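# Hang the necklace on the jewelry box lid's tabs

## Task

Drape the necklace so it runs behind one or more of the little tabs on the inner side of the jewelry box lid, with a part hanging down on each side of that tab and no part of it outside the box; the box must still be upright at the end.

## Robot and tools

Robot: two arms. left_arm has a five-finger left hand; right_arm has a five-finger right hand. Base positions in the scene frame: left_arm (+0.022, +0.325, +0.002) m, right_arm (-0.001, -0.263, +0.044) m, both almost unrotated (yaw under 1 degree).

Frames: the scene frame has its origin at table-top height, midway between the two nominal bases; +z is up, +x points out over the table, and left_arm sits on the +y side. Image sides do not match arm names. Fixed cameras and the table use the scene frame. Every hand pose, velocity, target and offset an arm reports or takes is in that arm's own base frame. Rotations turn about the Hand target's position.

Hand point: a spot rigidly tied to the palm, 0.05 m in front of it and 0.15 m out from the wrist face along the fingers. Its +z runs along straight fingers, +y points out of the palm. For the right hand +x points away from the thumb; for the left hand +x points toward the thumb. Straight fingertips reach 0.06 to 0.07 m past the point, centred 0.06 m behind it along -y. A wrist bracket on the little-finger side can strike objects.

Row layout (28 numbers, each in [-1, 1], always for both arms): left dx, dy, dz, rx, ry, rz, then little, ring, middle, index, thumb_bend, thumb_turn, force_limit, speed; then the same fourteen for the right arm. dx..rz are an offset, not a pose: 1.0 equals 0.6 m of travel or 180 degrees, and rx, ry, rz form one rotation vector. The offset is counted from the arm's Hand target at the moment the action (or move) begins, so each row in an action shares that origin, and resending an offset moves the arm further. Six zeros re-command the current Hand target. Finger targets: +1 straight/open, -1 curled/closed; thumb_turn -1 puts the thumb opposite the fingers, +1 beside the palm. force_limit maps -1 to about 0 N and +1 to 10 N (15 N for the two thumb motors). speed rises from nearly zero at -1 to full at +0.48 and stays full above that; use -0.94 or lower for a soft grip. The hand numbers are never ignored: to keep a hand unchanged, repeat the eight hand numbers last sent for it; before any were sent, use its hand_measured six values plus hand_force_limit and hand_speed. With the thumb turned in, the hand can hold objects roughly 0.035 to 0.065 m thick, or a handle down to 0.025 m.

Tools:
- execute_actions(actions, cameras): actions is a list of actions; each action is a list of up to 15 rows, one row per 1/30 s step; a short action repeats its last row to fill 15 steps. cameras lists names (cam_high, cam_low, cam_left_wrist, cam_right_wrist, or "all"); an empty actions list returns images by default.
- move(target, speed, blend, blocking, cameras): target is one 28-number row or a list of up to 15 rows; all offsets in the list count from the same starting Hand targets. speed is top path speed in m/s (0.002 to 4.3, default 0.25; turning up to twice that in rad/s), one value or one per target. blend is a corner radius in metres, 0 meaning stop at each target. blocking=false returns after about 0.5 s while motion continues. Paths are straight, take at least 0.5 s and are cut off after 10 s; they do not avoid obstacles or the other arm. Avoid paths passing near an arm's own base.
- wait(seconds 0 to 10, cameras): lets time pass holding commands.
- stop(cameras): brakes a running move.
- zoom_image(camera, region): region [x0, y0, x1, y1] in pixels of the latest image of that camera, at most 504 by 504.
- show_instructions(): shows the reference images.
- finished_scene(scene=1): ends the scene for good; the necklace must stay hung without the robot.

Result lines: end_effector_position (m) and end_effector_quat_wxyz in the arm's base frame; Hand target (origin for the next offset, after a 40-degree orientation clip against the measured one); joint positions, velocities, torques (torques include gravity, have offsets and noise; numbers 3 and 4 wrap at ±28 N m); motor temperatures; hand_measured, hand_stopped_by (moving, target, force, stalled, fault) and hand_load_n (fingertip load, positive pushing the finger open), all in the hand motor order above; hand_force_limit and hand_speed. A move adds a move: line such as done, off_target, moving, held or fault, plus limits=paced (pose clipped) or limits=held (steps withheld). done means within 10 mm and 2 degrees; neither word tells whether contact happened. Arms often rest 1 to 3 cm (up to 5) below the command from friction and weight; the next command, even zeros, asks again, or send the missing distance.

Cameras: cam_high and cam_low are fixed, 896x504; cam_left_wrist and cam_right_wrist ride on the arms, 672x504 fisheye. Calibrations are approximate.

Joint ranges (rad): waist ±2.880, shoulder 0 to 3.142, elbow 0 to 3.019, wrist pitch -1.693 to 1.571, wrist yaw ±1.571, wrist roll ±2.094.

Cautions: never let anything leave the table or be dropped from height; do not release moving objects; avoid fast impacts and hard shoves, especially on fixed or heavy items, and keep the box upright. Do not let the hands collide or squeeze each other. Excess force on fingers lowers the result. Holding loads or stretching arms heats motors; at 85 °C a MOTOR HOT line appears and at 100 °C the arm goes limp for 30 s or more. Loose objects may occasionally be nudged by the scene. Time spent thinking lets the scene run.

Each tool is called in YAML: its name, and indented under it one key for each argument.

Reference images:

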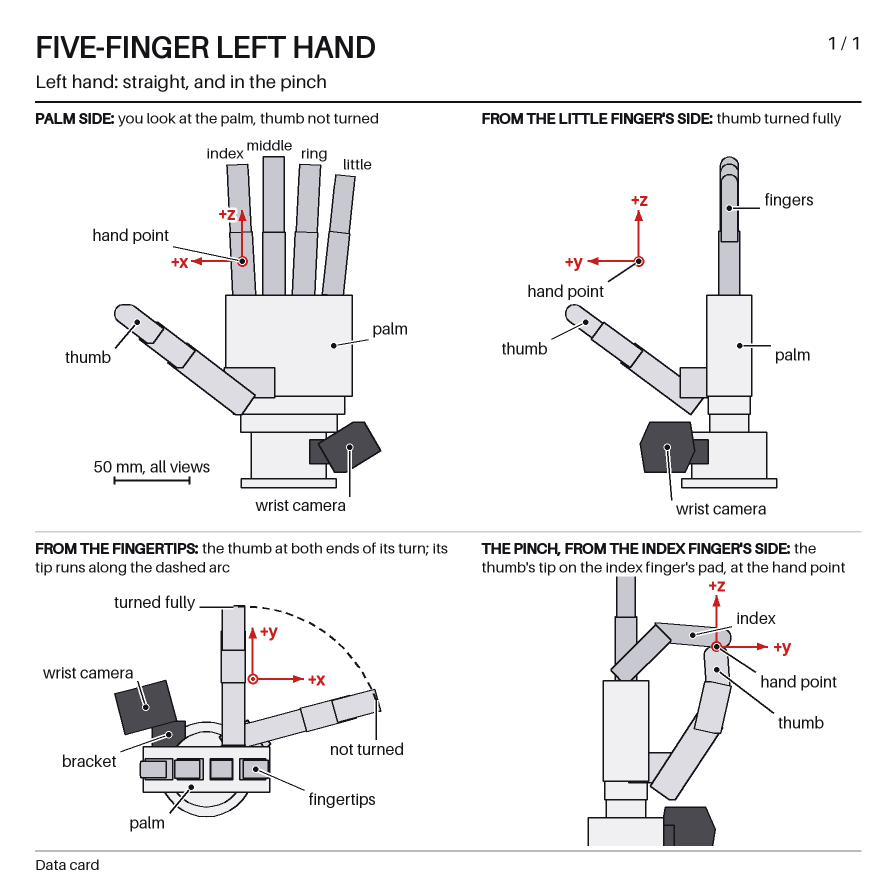

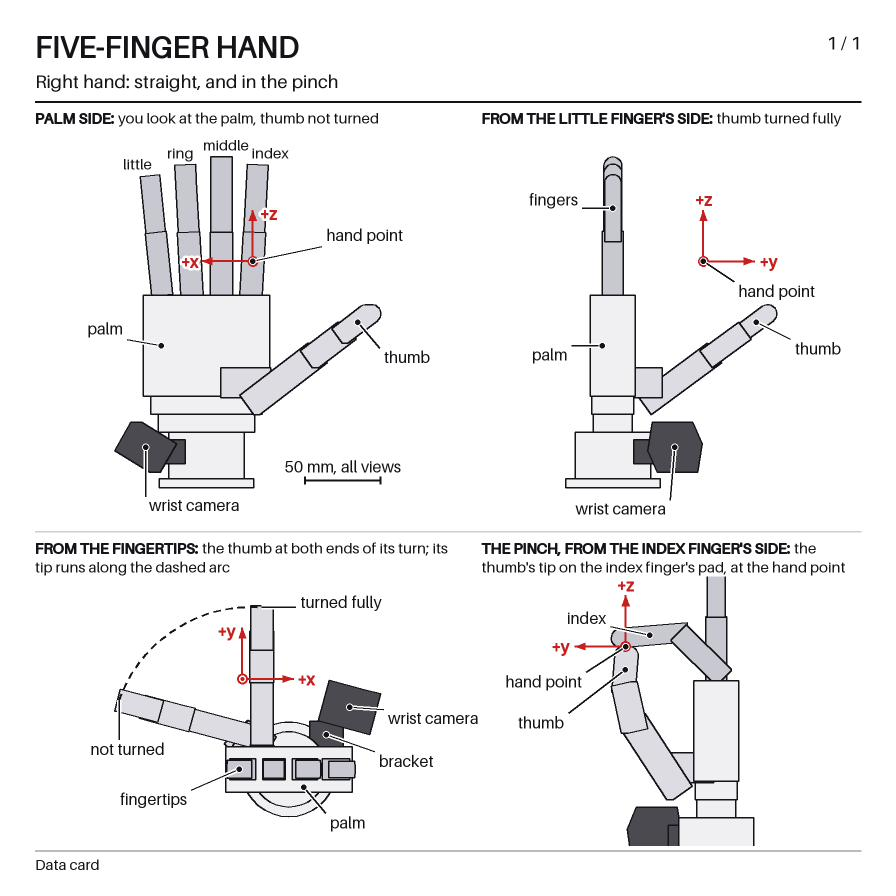

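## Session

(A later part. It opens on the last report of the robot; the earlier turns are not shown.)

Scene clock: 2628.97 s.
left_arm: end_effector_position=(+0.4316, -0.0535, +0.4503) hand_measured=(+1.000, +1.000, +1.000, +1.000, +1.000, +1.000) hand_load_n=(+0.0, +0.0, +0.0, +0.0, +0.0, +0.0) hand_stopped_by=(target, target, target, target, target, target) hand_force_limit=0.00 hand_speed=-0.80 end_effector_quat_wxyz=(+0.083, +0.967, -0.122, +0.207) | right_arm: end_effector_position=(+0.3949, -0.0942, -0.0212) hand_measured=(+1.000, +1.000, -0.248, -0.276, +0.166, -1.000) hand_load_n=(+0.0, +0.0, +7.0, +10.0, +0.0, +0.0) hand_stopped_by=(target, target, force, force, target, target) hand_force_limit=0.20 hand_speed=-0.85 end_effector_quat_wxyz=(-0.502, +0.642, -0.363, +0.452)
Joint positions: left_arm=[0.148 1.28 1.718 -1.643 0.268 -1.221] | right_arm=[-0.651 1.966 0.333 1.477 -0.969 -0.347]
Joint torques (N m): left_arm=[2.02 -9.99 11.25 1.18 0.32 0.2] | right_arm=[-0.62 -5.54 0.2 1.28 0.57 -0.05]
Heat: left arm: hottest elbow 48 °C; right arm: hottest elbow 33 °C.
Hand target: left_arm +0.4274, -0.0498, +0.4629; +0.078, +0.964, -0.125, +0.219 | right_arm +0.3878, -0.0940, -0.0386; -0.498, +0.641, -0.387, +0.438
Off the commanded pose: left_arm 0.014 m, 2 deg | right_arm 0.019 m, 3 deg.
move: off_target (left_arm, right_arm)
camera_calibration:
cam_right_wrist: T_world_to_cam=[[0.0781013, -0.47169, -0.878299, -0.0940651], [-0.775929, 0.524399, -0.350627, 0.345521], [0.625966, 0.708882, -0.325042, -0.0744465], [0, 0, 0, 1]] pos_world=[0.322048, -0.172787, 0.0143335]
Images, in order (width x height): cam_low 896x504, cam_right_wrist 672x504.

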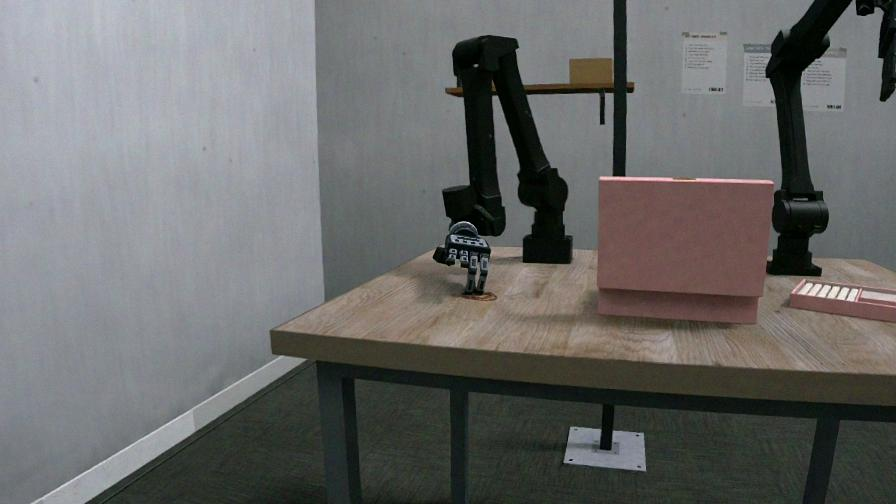

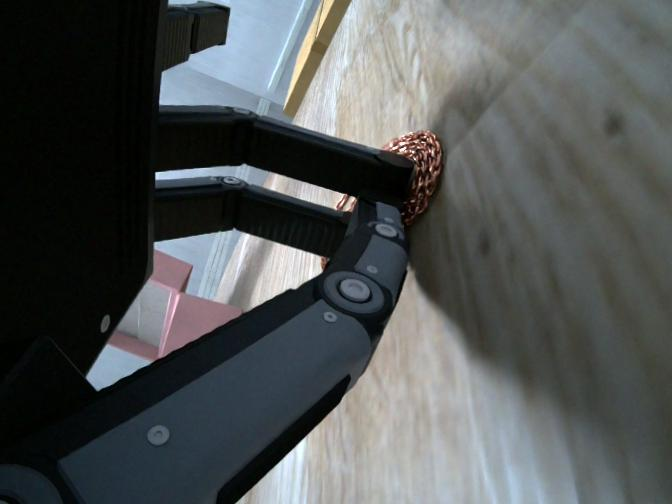

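move:
  target: [0, 0, 0, 0, 0, 0, 1, 1, 1, 1, 1, 1, 0, -0.8, -0.012, 0, 0.1, 0, 0, 0, 1, 1, 0.04, 0.04, 0.165, -1, -0.4, 0]
  speed: 0.08
  cameras: ["cam_right_wrist", "cam_low"]

zoom_image:
  camera: "cam_right_wrist"
  region: [390, 140, 570, 315]

Scene clock: 2724.77 s.
left_arm: end_effector_position=(+0.4316, -0.0535, +0.4503) hand_measured=(+1.000, +1.000, +1.000, +1.000, +1.000, +1.000) hand_load_n=(+0.0, +0.0, +0.0, +0.0, -0.5, +0.0) hand_stopped_by=(target, target, target, target, target, target) hand_force_limit=0.00 hand_speed=-0.80 end_effector_quat_wxyz=(+0.083, +0.967, -0.122, +0.207) | right_arm: end_effector_position=(+0.3834, -0.0911, +0.0221) hand_measured=(+1.000, +1.000, +0.040, +0.040, +0.166, -1.000) hand_load_n=(-0.5, +0.0, +0.0, +0.0, +0.0, +0.0) hand_stopped_by=(target, target, target, target, target, target) hand_force_limit=-0.40 hand_speed=0.00 end_effector_quat_wxyz=(-0.501, +0.641, -0.384, +0.437)
Joint positions: left_arm=[0.148 1.28 1.718 -1.643 0.268 -1.221] | right_arm=[-0.664 1.678 0.288 1.185 -0.969 -0.347]
Joint torques (N m): left_arm=[1.96 -9.99 11.28 1.16 0.32 0.2] | right_arm=[-1.14 -8.06 2.33 1.24 -0.18 -0.13]
Motor temperatures (°C): left_arm=[26 28 48 25 27 24] | right_arm=[26 29 31 26 26 25]
Heat: left arm: hottest elbow 48 °C; right arm: hottest elbow 31 °C.
Hand target: left_arm +0.4274, -0.0498, +0.4629; +0.078, +0.964, -0.125, +0.219 | right_arm +0.3805, -0.0939, +0.0214; -0.498, +0.641, -0.387, +0.437
Off the commanded pose: left_arm 0.014 m, 2 deg | right_arm 0.004 m, 1 deg.
move: off_target (left_arm)
camera_calibration:
cam_right_wrist: T_world_to_cam=[[0.0372176, -0.445273, -0.894621, -0.0352582], [-0.782161, 0.544214, -0.303407, 0.353293], [0.621964, 0.711029, -0.328021, -0.0535393], [0, 0, 0, 1]] pos_world=[0.310944, -0.169899, 0.0580869]
Images, in order (width x height): cam_low 896x504, cam_right_wrist 672x504.

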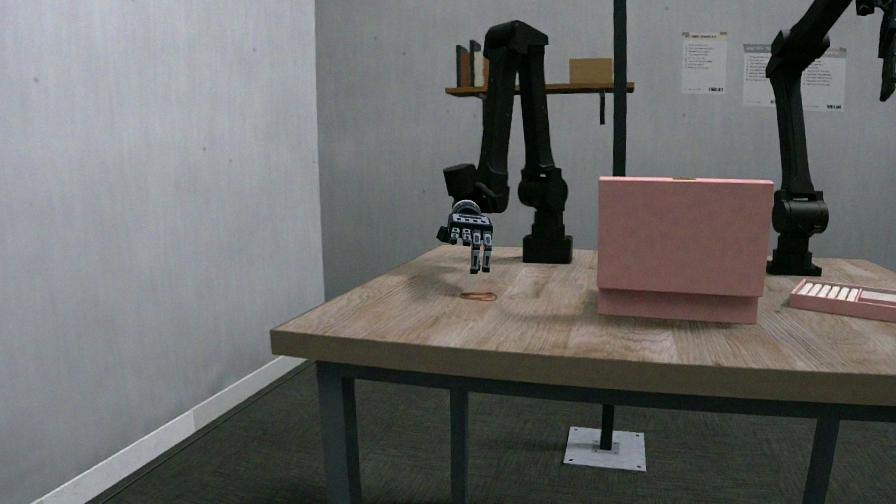

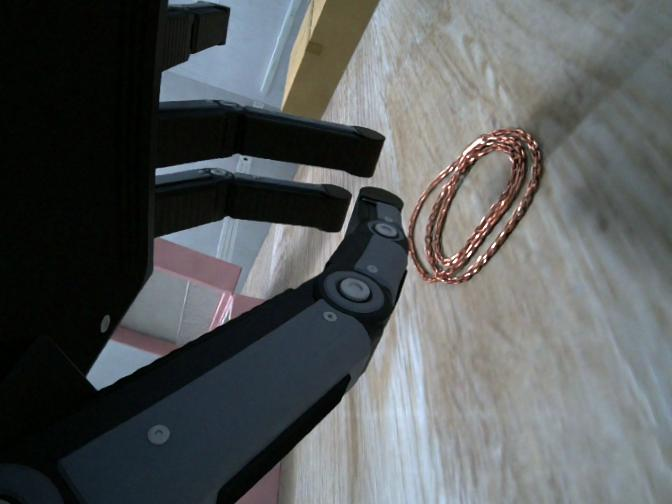

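Scaled by 2.800 from the camera's 672x504 image, which has a finer 960x720 frame.

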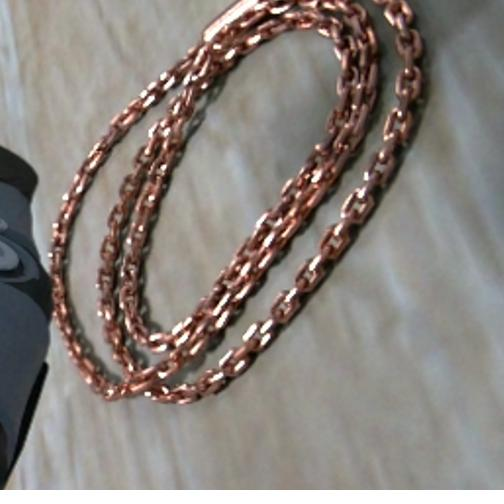

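move:
  target:
    - [0, 0, 0, 0, 0, 0, 1, 1, 1, 1, 1, 1, 0, -0.8, 0.065, 0.0212, 0, 0, 0, 0, 1, 1, 0.08, 0.08, -0.35, -1, -0.4, 0.4]
    - [0, 0, 0, 0, 0, 0, 1, 1, 1, 1, 1, 1, 0, -0.8, 0.065, 0.0212, -0.077, 0, 0, 0, 1, 1, 0.08, 0.08, -0.35, -1, -0.4, 0.4]
  speed: 0.08
  cameras: ["cam_right_wrist", "cam_low"]

zoom_image:
  camera: "cam_right_wrist"
  region: [310, 80, 480, 310]

zoom_image:
  camera: "cam_low"
  region: [456, 280, 502, 306]

Scene clock: 2909.50 s.
left_arm: end_effector_position=(+0.4316, -0.0535, +0.4503) hand_measured=(+1.000, +1.000, +1.000, +1.000, +1.000, +1.000) hand_load_n=(+0.0, +0.0, +0.0, +0.0, -0.5, +0.0) hand_stopped_by=(target, target, target, target, target, target) hand_force_limit=0.00 hand_speed=-0.80 end_effector_quat_wxyz=(+0.083, +0.967, -0.122, +0.207) | right_arm: end_effector_position=(+0.4169, -0.0836, -0.0205) hand_measured=(+1.000, +1.000, +0.080, +0.080, -0.350, -1.000) hand_load_n=(+0.0, +0.0, +0.0, +0.5, +0.5, +0.0) hand_stopped_by=(target, target, target, target, target, target) hand_force_limit=-0.40 hand_speed=0.40 end_effector_quat_wxyz=(-0.495, +0.641, -0.387, +0.440)
Joint positions: left_arm=[0.148 1.28 1.718 -1.643 0.268 -1.221] | right_arm=[-0.566 1.919 0.359 1.374 -0.859 -0.326]
Joint torques (N m): left_arm=[2.02 -9.93 11.29 1.17 0.32 0.2] | right_arm=[0.38 -7.41 1.92 2.5 0.05 0.06]
Heat: left arm: hottest elbow 48 °C; right arm: hottest elbow 31 °C.
Hand target: left_arm +0.4274, -0.0498, +0.4629; +0.078, +0.964, -0.125, +0.219 | right_arm +0.4197, -0.0814, -0.0248; -0.498, +0.641, -0.387, +0.438
Off the commanded pose: left_arm 0.014 m, 2 deg | right_arm 0.006 m, 0 deg.
move: off_target (left_arm)
camera_calibration:
cam_right_wrist: T_world_to_cam=[[0.0284094, -0.452911, -0.891103, -0.0681439], [-0.776275, 0.551633, -0.305121, 0.360644], [0.629755, 0.700409, -0.335912, -0.0980629], [0, 0, 0, 1]] pos_world=[0.34365, -0.161122, 0.0163764]
Images, in order (width x height): cam_low 896x504, cam_right_wrist 672x504.

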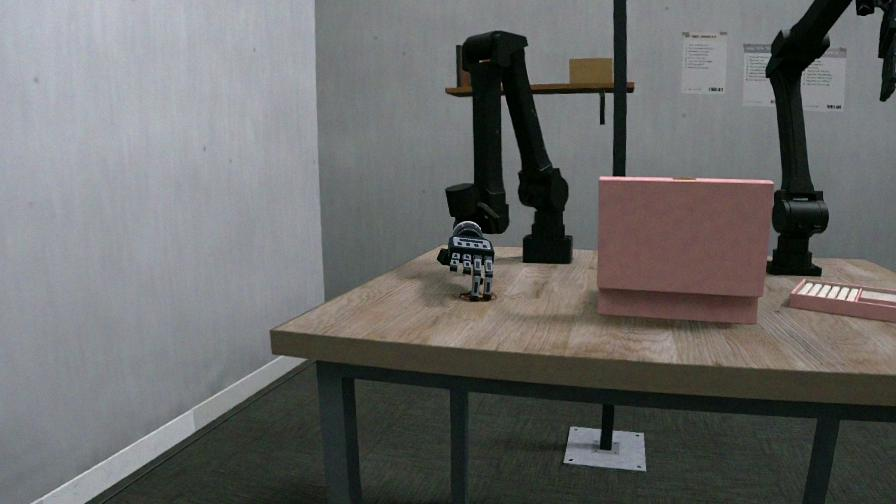

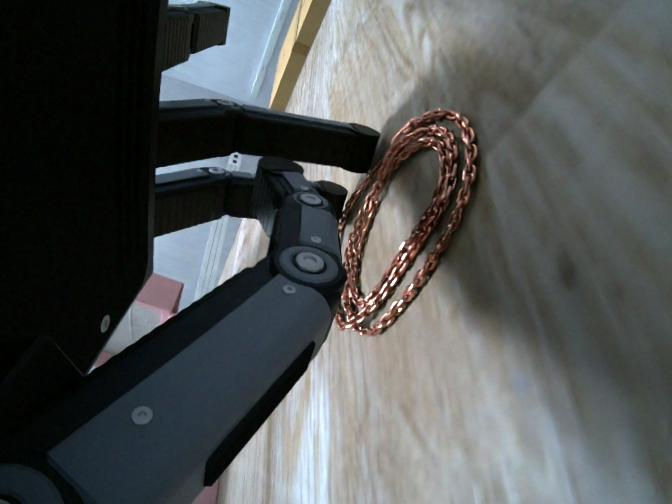

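Scaled by 2.191 from the camera's 672x504 image, which has a finer 960x720 frame.

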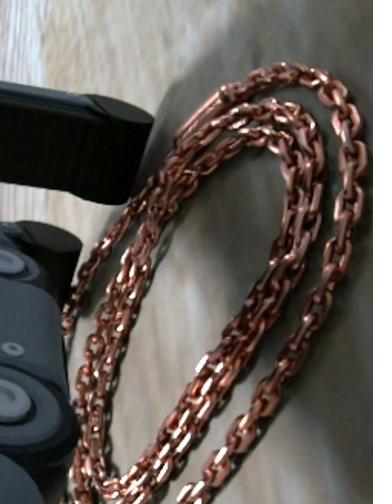

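Scaled by 10.957 from the camera's 896x504 image, which has a finer 1280x720 frame.

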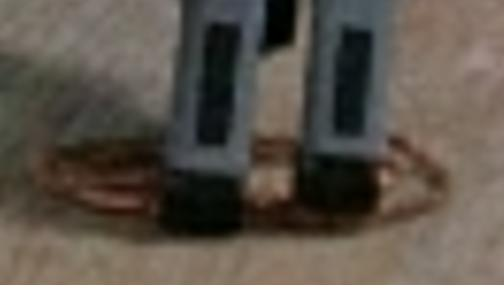

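move:
  target:
    - [0, 0, 0, 0, 0, 0, 1, 1, 1, 1, 1, 1, 0, -0.8, 0, 0, 0.018, 0, 0, 0, 1, 1, 0.08, 0.08, -0.35, -1, -0.4, 0.4]
    - [0, 0, 0, 0, 0, 0, 1, 1, 1, 1, 1, 1, 0, -0.8, 0.0127, 0.004, 0.018, 0, 0, 0, 1, 1, 0.08, 0.08, -0.35, -1, -0.4, 0.4]
    - [0, 0, 0, 0, 0, 0, 1, 1, 1, 1, 1, 1, 0, -0.8, 0.0127, 0.004, -0.003, 0, 0, 0, 1, 1, 0.08, 0.08, -0.35, -1, -0.4, 0.4]
    - [0, 0, 0, 0, 0, 0, 1, 1, 1, 1, 1, 1, 0, -0.8, -0.061, -0.02, -0.003, 0, 0, 0, 1, 1, 0.08, 0.08, -0.35, -1, -0.4, 0.4]
  speed: 0.06
  cameras: ["cam_right_wrist", "cam_low"]

zoom_image:
  camera: "cam_right_wrist"
  region: [310, 80, 480, 310]

zoom_image:
  camera: "cam_low"
  region: [450, 275, 502, 306]

Scene clock: 2934.13 s.
left_arm: end_effector_position=(+0.4316, -0.0535, +0.4503) hand_measured=(+1.000, +1.000, +1.000, +1.000, +1.000, +1.000) hand_load_n=(+0.0, +0.0, +0.0, +0.0, +0.0, +0.0) hand_stopped_by=(target, target, target, target, target, target) hand_force_limit=0.00 hand_speed=-0.80 end_effector_quat_wxyz=(+0.083, +0.967, -0.122, +0.207) | right_arm: end_effector_position=(+0.3876, -0.0915, -0.0222) hand_measured=(+1.000, +1.000, +0.080, +0.080, -0.350, -1.000) hand_load_n=(+0.0, -0.5, +0.0, +1.0, +0.0, +0.0) hand_stopped_by=(target, target, target, target, target, target) hand_force_limit=-0.40 hand_speed=0.40 end_effector_quat_wxyz=(-0.503, +0.640, -0.386, +0.435)
Joint positions: left_arm=[0.148 1.28 1.718 -1.643 0.268 -1.221] | right_arm=[-0.656 1.929 0.317 1.408 -0.961 -0.34]
Joint torques (N m): left_arm=[2.02 -9.99 11.28 1.16 0.32 0.2] | right_arm=[-0.97 -7.71 0.1 2.25 -0.15 -0.16]
Heat: left arm: hottest elbow 48 °C; right arm: hottest elbow 31 °C.
Hand target: left_arm +0.4274, -0.0498, +0.4629; +0.078, +0.964, -0.125, +0.219 | right_arm +0.3830, -0.0932, -0.0266; -0.498, +0.641, -0.387, +0.438
Off the commanded pose: left_arm 0.014 m, 2 deg | right_arm 0.007 m, 1 deg.
move: off_target (left_arm)
camera_calibration:
cam_right_wrist: T_world_to_cam=[[0.0347279, -0.440295, -0.897182, -0.0737837], [-0.782781, 0.546133, -0.298316, 0.343879], [0.621327, 0.712657, -0.325688, -0.0700094], [0, 0, 0, 1]] pos_world=[0.315243, -0.170397, 0.013586]
Images, in order (width x height): cam_low 896x504, cam_right_wrist 672x504.

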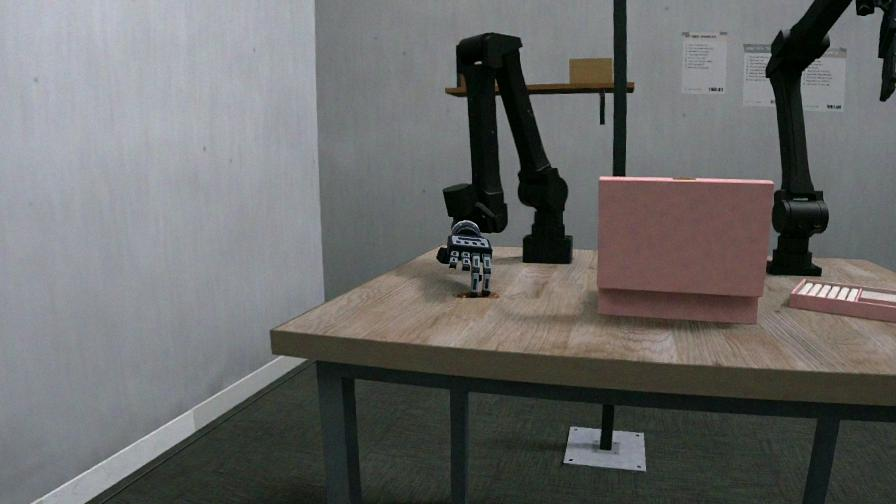

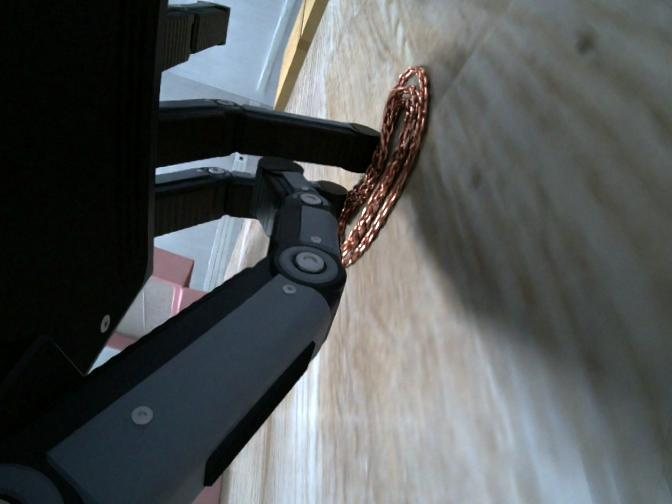

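Scaled by 2.191 from the camera's 672x504 image, which has a finer 960x720 frame.

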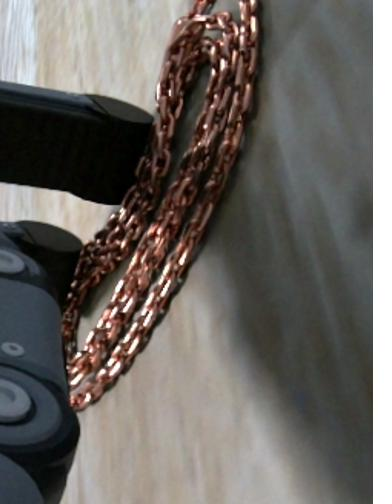

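Scaled by 9.692 from the camera's 896x504 image, which has a finer 1280x720 frame.

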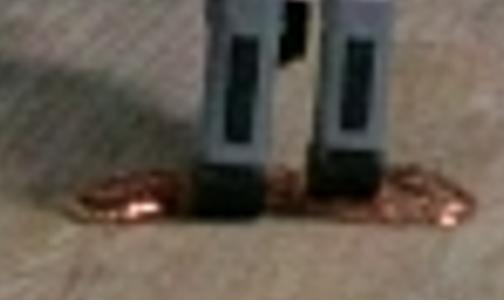

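move:
  target: [0, 0, 0, 0, 0, 0, 1, 1, 1, 1, 1, 1, 0, -0.8, -0.022, -0.007, 0.0, 0, 0, 0, 1, 1, 0.08, 0.08, -0.35, -1, -0.4, 0.4]
  speed: 0.06
  cameras: ["cam_right_wrist", "cam_low"]

zoom_image:
  camera: "cam_right_wrist"
  region: [310, 80, 480, 310]

zoom_image:
  camera: "cam_low"
  region: [450, 275, 502, 306]

Scene clock: 2946.63 s.
left_arm: end_effector_position=(+0.4316, -0.0535, +0.4503) hand_measured=(+1.000, +1.000, +1.000, +1.000, +1.000, +1.000) hand_load_n=(+0.0, +0.0, +0.0, +0.0, +0.0, +0.0) hand_stopped_by=(target, target, target, target, target, target) hand_force_limit=0.00 hand_speed=-0.80 end_effector_quat_wxyz=(+0.083, +0.967, -0.122, +0.207) | right_arm: end_effector_position=(+0.3748, -0.0952, -0.0230) hand_measured=(+1.000, +1.000, +0.080, +0.080, -0.350, -1.000) hand_load_n=(+0.0, -0.5, +1.0, -0.5, +0.0, +0.0) hand_stopped_by=(target, target, target, target, target, target) hand_force_limit=-0.40 hand_speed=0.40 end_effector_quat_wxyz=(-0.503, +0.641, -0.384, +0.435)
Joint positions: left_arm=[0.148 1.28 1.718 -1.643 0.268 -1.221] | right_arm=[-0.697 1.929 0.298 1.412 -1.004 -0.359]
Joint velocities: left_arm=[within noise] | right_arm=[0.005 -0.005 0.017 -0.012 -0.154 0.022]
Joint torques (N m): left_arm=[2.08 -9.99 11.28 1.17 0.32 0.2] | right_arm=[-1.55 -7.47 -0.12 2.24 -0.13 -0.13]
Heat: left arm: hottest elbow 48 °C; right arm: hottest elbow 31 °C.
Hand target: left_arm +0.4274, -0.0498, +0.4629; +0.078, +0.964, -0.125, +0.219 | right_arm +0.3698, -0.0974, -0.0266; -0.498, +0.641, -0.387, +0.438
Off the commanded pose: left_arm 0.014 m, 2 deg | right_arm 0.007 m, 1 deg.
move: off_target (left_arm)
camera_calibration:
cam_right_wrist: T_world_to_cam=[[0.0369146, -0.442447, -0.896035, -0.0766515], [-0.784523, 0.542571, -0.300233, 0.335894], [0.618999, 0.714043, -0.327081, -0.0586352], [0, 0, 0, 1]] pos_world=[0.302641, -0.174292, 0.0129855]
Images, in order (width x height): cam_low 896x504, cam_right_wrist 672x504.

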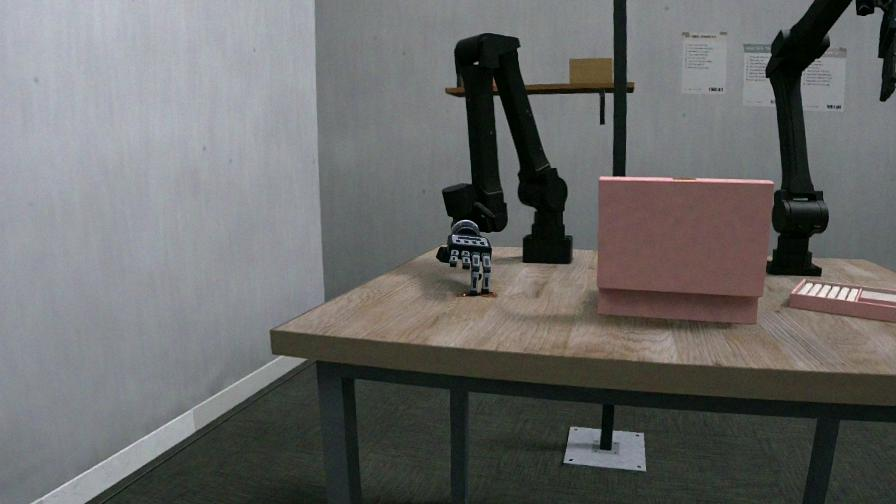

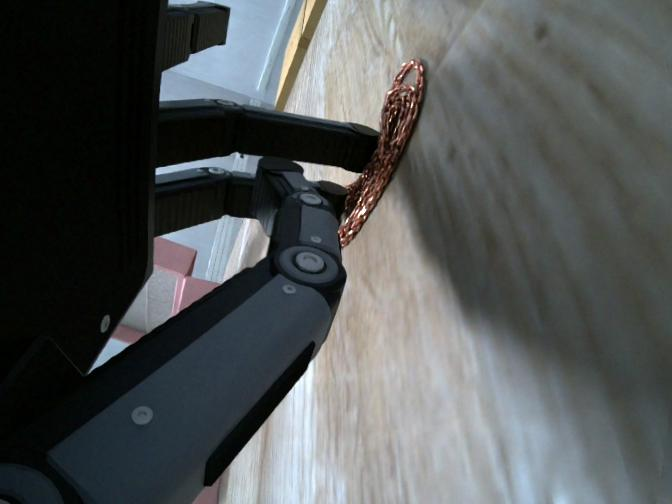

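Scaled by 2.191 from the camera's 672x504 image, which has a finer 960x720 frame.

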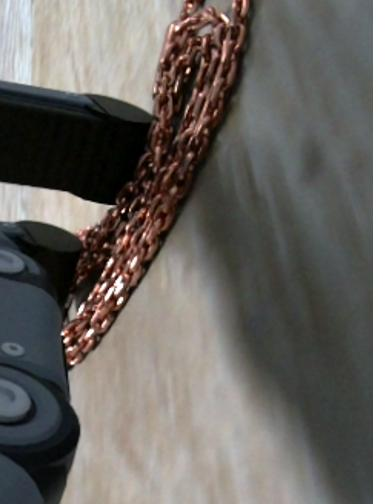

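Scaled by 9.692 from the camera's 896x504 image, which has a finer 1280x720 frame.

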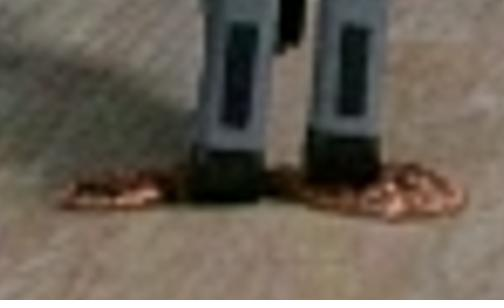

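move:
  target: [0, 0, 0, 0, 0, 0, 1, 1, 1, 1, 1, 1, 0, -0.8, 0, 0, 0.0, 0, 0, 0, 1, 1, 0.08, 0.08, 0.165, -1, -0.4, 0]
  speed: 0.06
  cameras: ["cam_right_wrist", "cam_low"]

zoom_image:
  camera: "cam_right_wrist"
  region: [310, 80, 480, 310]

zoom_image:
  camera: "cam_low"
  region: [450, 275, 502, 306]

Scene clock: 2960.07 s.
left_arm: end_effector_position=(+0.4316, -0.0535, +0.4503) hand_measured=(+1.000, +1.000, +1.000, +1.000, +1.000, +1.000) hand_load_n=(+0.0, +0.0, +0.0, +0.0, +0.0, +0.0) hand_stopped_by=(target, target, target, target, target, target) hand_force_limit=0.00 hand_speed=-0.80 end_effector_quat_wxyz=(+0.083, +0.967, -0.122, +0.207) | right_arm: end_effector_position=(+0.3749, -0.0950, -0.0225) hand_measured=(+1.000, +1.000, +0.080, +0.080, +0.164, -1.000) hand_load_n=(+0.0, +0.0, +0.0, +0.0, -3.0, -0.5) hand_stopped_by=(target, target, target, target, target, target) hand_force_limit=-0.40 hand_speed=0.00 end_effector_quat_wxyz=(-0.503, +0.642, -0.382, +0.435)
Joint positions: left_arm=[0.148 1.28 1.718 -1.643 0.268 -1.221] | right_arm=[-0.697 1.929 0.298 1.414 -1.007 -0.36]
Joint torques (N m): left_arm=[2.02 -9.99 11.29 1.14 0.32 0.2] | right_arm=[-1.26 -7.65 -0.16 2.1 -0.07 -0.14]
Heat: left arm: hottest elbow 48 °C; right arm: hottest elbow 30 °C.
Hand target: left_arm +0.4274, -0.0498, +0.4629; +0.078, +0.964, -0.125, +0.219 | right_arm +0.3698, -0.0974, -0.0266; -0.498, +0.641, -0.387, +0.438
Off the commanded pose: left_arm 0.014 m, 2 deg | right_arm 0.007 m, 1 deg.
move: off_target (left_arm)
camera_calibration:
cam_right_wrist: T_world_to_cam=[[0.0401593, -0.44429, -0.894982, -0.0775701], [-0.785055, 0.540073, -0.303332, 0.335882], [0.618123, 0.714792, -0.327103, -0.0583045], [0, 0, 0, 1]] pos_world=[0.302841, -0.174189, 0.0133883]
Images, in order (width x height): cam_low 896x504, cam_right_wrist 672x504.

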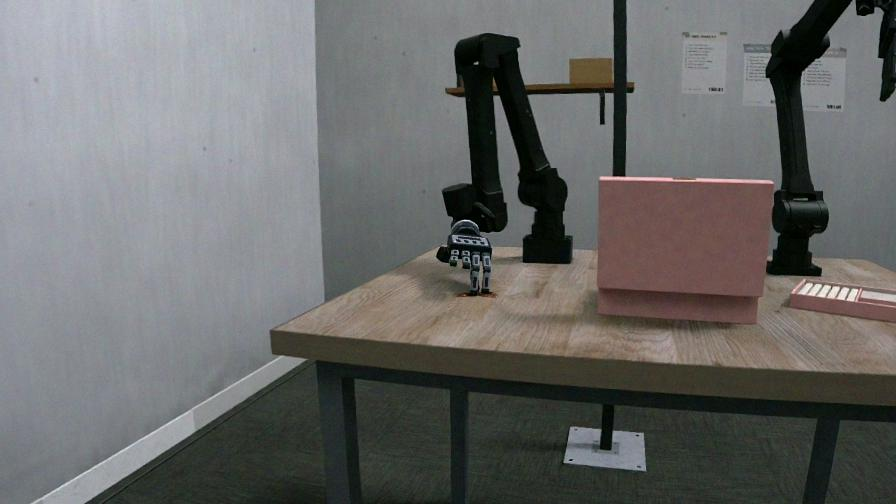

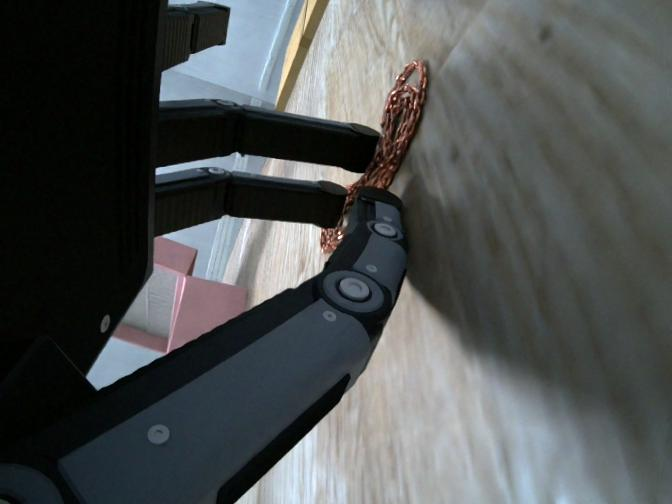

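Scaled by 2.191 from the camera's 672x504 image, which has a finer 960x720 frame.

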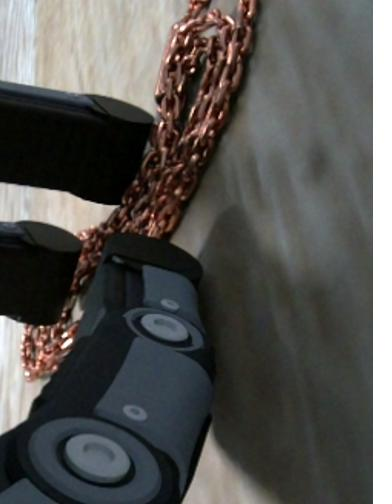

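Scaled by 9.692 from the camera's 896x504 image, which has a finer 1280x720 frame.

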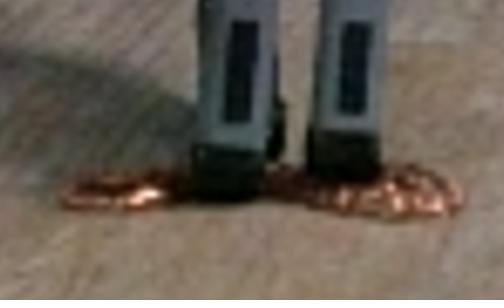

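move:
  target: [0, 0, 0, 0, 0, 0, 1, 1, 1, 1, 1, 1, 0, -0.8, 0, 0, -0.01, 0, 0, 0, 1, 1, -0.5, -0.5, 0.165, -1, -0.4, -0.9]
  speed: 0.06
  cameras: ["cam_right_wrist", "cam_low"]

zoom_image:
  camera: "cam_right_wrist"
  region: [310, 80, 480, 310]

zoom_image:
  camera: "cam_low"
  region: [450, 275, 502, 306]

Scene clock: 2977.27 s.
left_arm: end_effector_position=(+0.4316, -0.0535, +0.4503) hand_measured=(+1.000, +1.000, +1.000, +1.000, +1.000, +1.000) hand_load_n=(+0.0, +0.0, +0.0, +0.0, +0.0, +0.0) hand_stopped_by=(target, target, target, target, target, target) hand_force_limit=0.00 hand_speed=-0.80 end_effector_quat_wxyz=(+0.083, +0.967, -0.122, +0.207) | right_arm: end_effector_position=(+0.3767, -0.0961, -0.0196) hand_measured=(+1.000, +1.000, -0.244, -0.264, +0.166, -1.000) hand_load_n=(+0.0, +0.0, +4.5, +3.5, +1.0, +0.0) hand_stopped_by=(target, target, force, force, target, target) hand_force_limit=-0.40 hand_speed=-0.90 end_effector_quat_wxyz=(-0.502, +0.642, -0.370, +0.447)
Joint positions: left_arm=[0.148 1.28 1.718 -1.643 0.268 -1.221] | right_arm=[-0.697 1.941 0.298 1.458 -1.01 -0.362]
Joint torques (N m): left_arm=[2.08 -9.99 11.3 1.16 0.32 0.2] | right_arm=[-1.26 -6.24 0.12 1.54 0.16 -0.12]
Heat: left arm: hottest elbow 48 °C; right arm: hottest elbow 30 °C.
Hand target: left_arm +0.4274, -0.0498, +0.4629; +0.078, +0.964, -0.125, +0.219 | right_arm +0.3698, -0.0974, -0.0326; -0.498, +0.641, -0.387, +0.438
Off the commanded pose: left_arm 0.014 m, 2 deg | right_arm 0.015 m, 2 deg.
move: off_target (left_arm, right_arm)
camera_calibration:
cam_right_wrist: T_world_to_cam=[[0.0642652, -0.462901, -0.884077, -0.0861065], [-0.778842, 0.530615, -0.334445, 0.334896], [0.62392, 0.710049, -0.326427, -0.0602349], [0, 0, 0, 1]] pos_world=[0.303946, -0.17479, 0.016217]
Images, in order (width x height): cam_low 896x504, cam_right_wrist 672x504.

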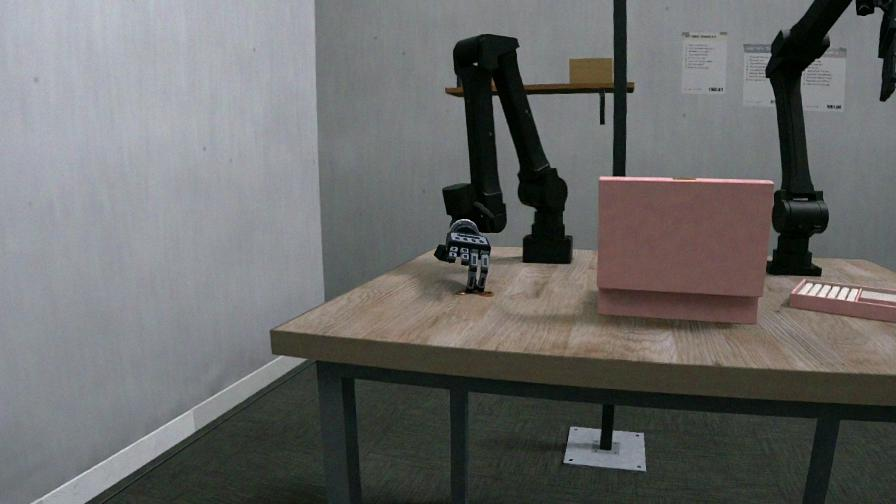

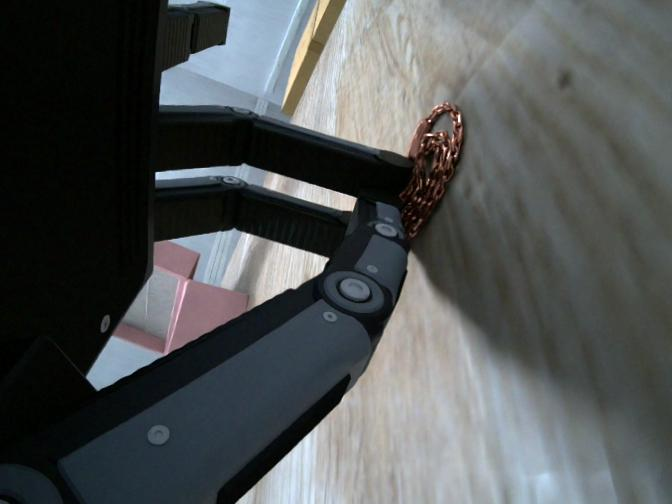

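Scaled by 2.191 from the camera's 672x504 image, which has a finer 960x720 frame.

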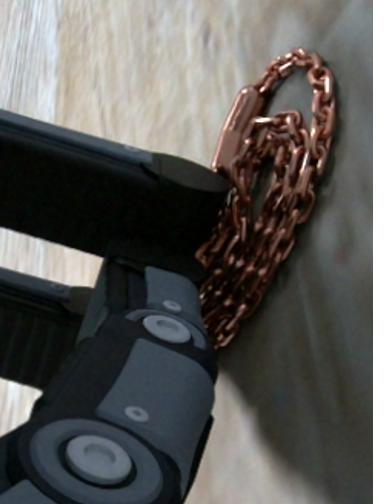

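Scaled by 9.692 from the camera's 896x504 image, which has a finer 1280x720 frame.

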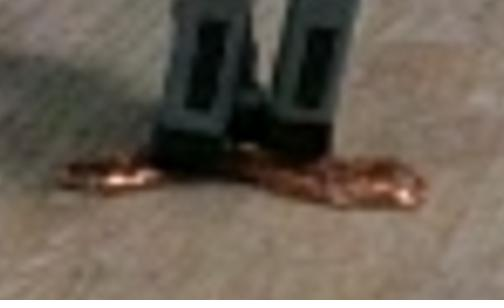

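move:
  target: [0, 0, 0, 0, 0, 0, 1, 1, 1, 1, 1, 1, 0, -0.8, 0, 0, 0.07, 0, 0, 0, 1, 1, -0.5, -0.5, 0.165, -1, -0.4, -0.9]
  speed: 0.06
  cameras: ["cam_right_wrist", "cam_low"]

zoom_image:
  camera: "cam_low"
  region: [445, 260, 507, 306]

Scene clock: 2987.30 s.
left_arm: end_effector_position=(+0.4316, -0.0535, +0.4503) hand_measured=(+1.000, +1.000, +1.000, +1.000, +1.000, +1.000) hand_load_n=(+0.0, +0.0, +0.0, +0.0, +0.0, +0.0) hand_stopped_by=(target, target, target, target, target, target) hand_force_limit=0.00 hand_speed=-0.80 end_effector_quat_wxyz=(+0.083, +0.967, -0.122, +0.207) | right_arm: end_effector_position=(+0.3728, -0.0945, +0.0103) hand_measured=(+1.000, +1.000, -0.244, -0.264, +0.166, -1.000) hand_load_n=(+0.0, -0.5, +4.0, +3.5, +1.0, +0.0) hand_stopped_by=(target, target, force, force, target, target) hand_force_limit=-0.40 hand_speed=-0.90 end_effector_quat_wxyz=(-0.502, +0.641, -0.382, +0.436)
Joint positions: left_arm=[0.148 1.28 1.718 -1.643 0.268 -1.221] | right_arm=[-0.7 1.738 0.275 1.246 -1.007 -0.362]
Joint torques (N m): left_arm=[2.02 -9.99 11.28 1.18 0.32 0.2] | right_arm=[-1.08 -7.88 1.69 1.31 -0.06 -0.12]
Heat: left arm: hottest elbow 48 °C; right arm: hottest elbow 30 °C.
Hand target: left_arm +0.4274, -0.0498, +0.4629; +0.078, +0.964, -0.125, +0.219 | right_arm +0.3699, -0.0975, +0.0094; -0.498, +0.641, -0.387, +0.438
Off the commanded pose: left_arm 0.014 m, 2 deg | right_arm 0.004 m, 1 deg.
move: off_target (left_arm)
camera_calibration:
cam_right_wrist: T_world_to_cam=[[0.0392722, -0.445341, -0.894499, -0.0477516], [-0.783608, 0.541732, -0.304114, 0.343541], [0.620013, 0.71288, -0.327698, -0.0475242], [0, 0, 0, 1]] pos_world=[0.300542, -0.173494, 0.046188]
Images, in order (width x height): cam_low 896x504, cam_right_wrist 672x504.

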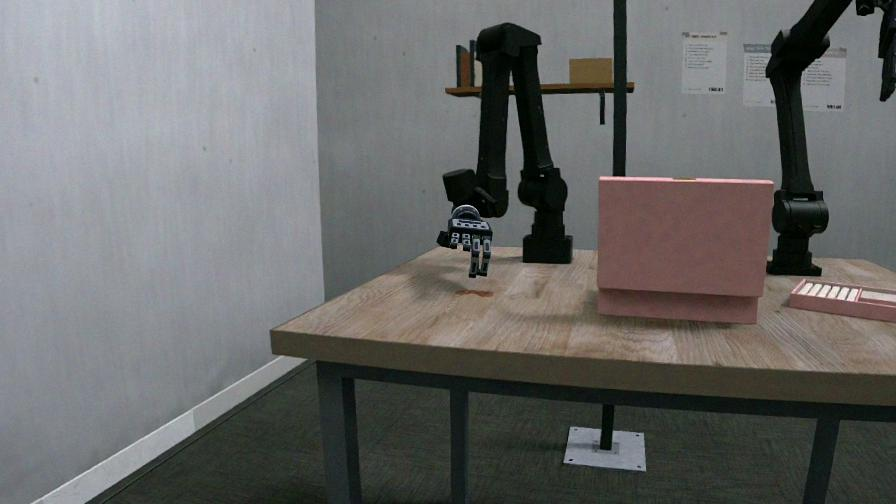

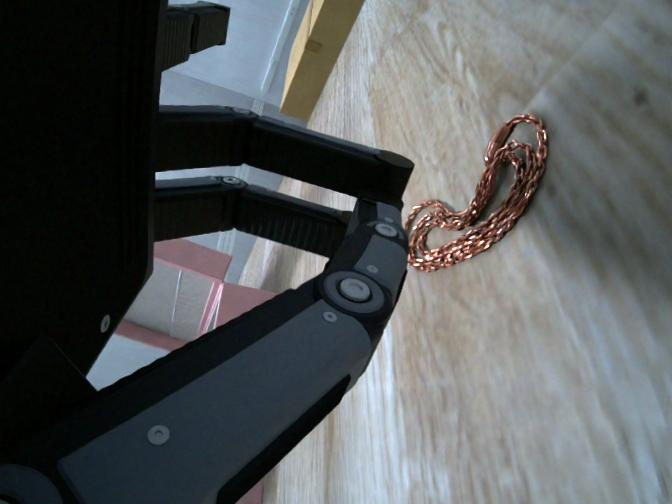

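Scaled by 8.129 from the camera's 896x504 image, which has a finer 1280x720 frame.

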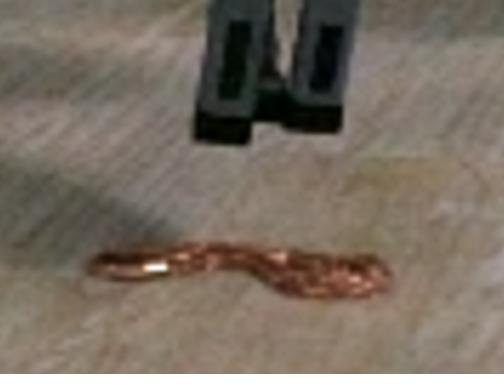

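zoom_image:
  camera: "cam_right_wrist"
  region: [390, 100, 570, 280]

Scaled by 2.800 from the camera's 672x504 image, which has a finer 960x720 frame.

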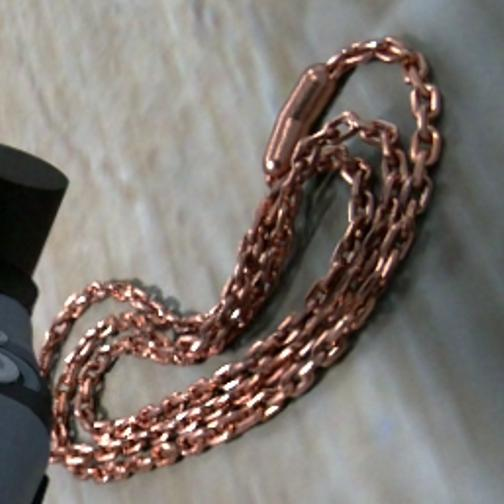

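move:
  target:
    - [0, 0, 0, 0, 0, 0, 1, 1, 1, 1, 1, 1, 0, -0.8, 0, 0, 0.02, 0, 0, 0, 1, 1, 0.08, 0.08, -0.35, -1, -0.4, 0.4]
    - [0, 0, 0, 0, 0, 0, 1, 1, 1, 1, 1, 1, 0, -0.8, 0.040, 0.0075, 0.02, 0, 0, 0.0167, 1, 1, 0.08, 0.08, -0.35, -1, -0.4, 0.4]
    - [0, 0, 0, 0, 0, 0, 1, 1, 1, 1, 1, 1, 0, -0.8, 0.040, 0.0075, -0.076, 0, 0, 0.0167, 1, 1, 0.08, 0.08, -0.35, -1, -0.4, 0.4]
    - [0, 0, 0, 0, 0, 0, 1, 1, 1, 1, 1, 1, 0, -0.8, -0.016, -0.0137, -0.076, 0, 0, 0.0167, 1, 1, 0.08, 0.08, -0.35, -1, -0.4, 0.4]
  speed: 0.06
  cameras: ["cam_right_wrist", "cam_low"]

zoom_image:
  camera: "cam_right_wrist"
  region: [310, 50, 480, 280]

zoom_image:
  camera: "cam_low"
  region: [445, 275, 502, 306]

Scene clock: 3059.97 s.
left_arm: end_effector_position=(+0.4316, -0.0535, +0.4503) hand_measured=(+1.000, +1.000, +1.000, +1.000, +1.000, +1.000) hand_load_n=(+0.0, +0.0, +0.0, +0.0, +0.0, +0.0) hand_stopped_by=(target, target, target, target, target, target) hand_force_limit=0.00 hand_speed=-0.80 end_effector_quat_wxyz=(+0.083, +0.967, -0.122, +0.207) | right_arm: end_effector_position=(+0.3680, -0.1039, -0.0247) hand_measured=(+1.000, +1.000, +0.080, +0.080, -0.350, -1.000) hand_load_n=(+0.0, +0.0, +0.0, +3.0, +0.0, +0.0) hand_stopped_by=(target, target, target, target, target, target) hand_force_limit=-0.40 hand_speed=0.40 end_effector_quat_wxyz=(-0.516, +0.650, -0.356, +0.430)
Joint positions: left_arm=[0.148 1.28 1.718 -1.643 0.268 -1.221] | right_arm=[-0.756 1.949 0.325 1.397 -1.122 -0.399]
Joint torques (N m): left_arm=[2.08 -9.99 11.29 1.17 0.32 0.2] | right_arm=[-1.67 -6.77 -0.25 1.01 0.14 -0.32]
Heat: left arm: hottest elbow 48 °C; right arm: hottest shoulder 30 °C.
Hand target: left_arm +0.4274, -0.0498, +0.4629; +0.078, +0.964, -0.125, +0.219 | right_arm +0.3602, -0.1056, -0.0362; -0.509, +0.651, -0.370, +0.424
Off the commanded pose: left_arm 0.014 m, 2 deg | right_arm 0.014 m, 2 deg.
move: off_target (left_arm, right_arm)
camera_calibration:
cam_right_wrist: T_world_to_cam=[[0.0852599, -0.449714, -0.889094, -0.100217], [-0.80781, 0.491156, -0.325897, 0.337364], [0.583244, 0.746005, -0.321407, -0.032129], [0, 0, 0, 1]] pos_world=[0.299809, -0.186799, 0.010517]
Images, in order (width x height): cam_low 896x504, cam_right_wrist 672x504.

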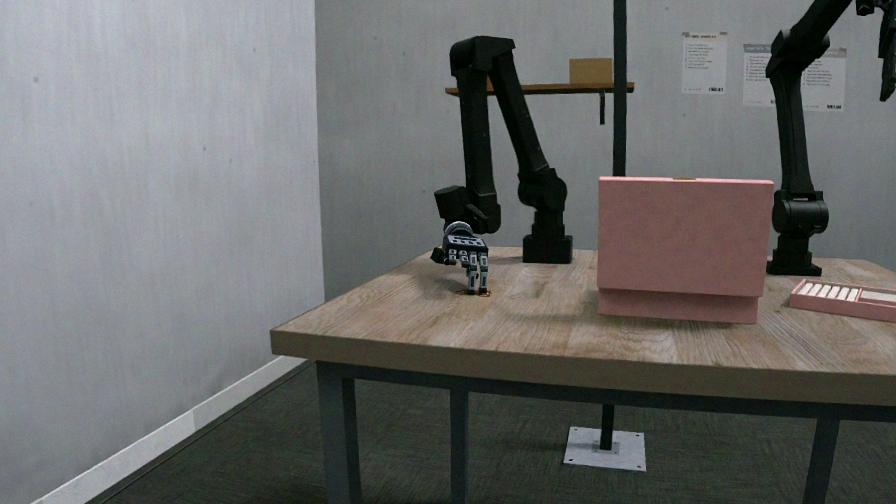

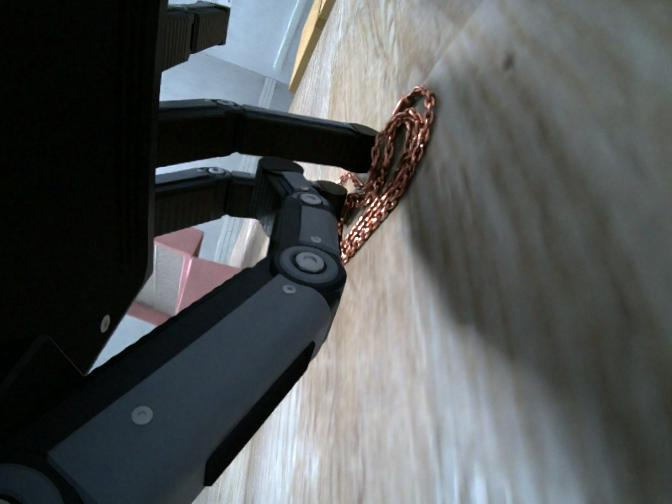

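Scaled by 2.191 from the camera's 672x504 image, which has a finer 960x720 frame.

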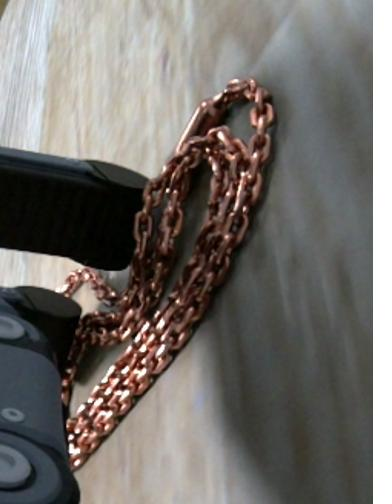

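Scaled by 8.842 from the camera's 896x504 image, which has a finer 1280x720 frame.

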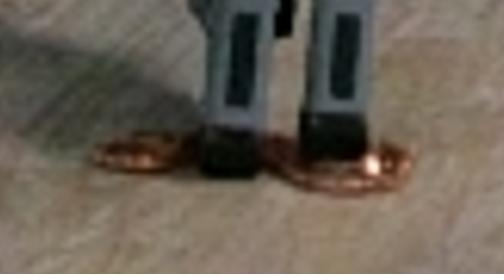

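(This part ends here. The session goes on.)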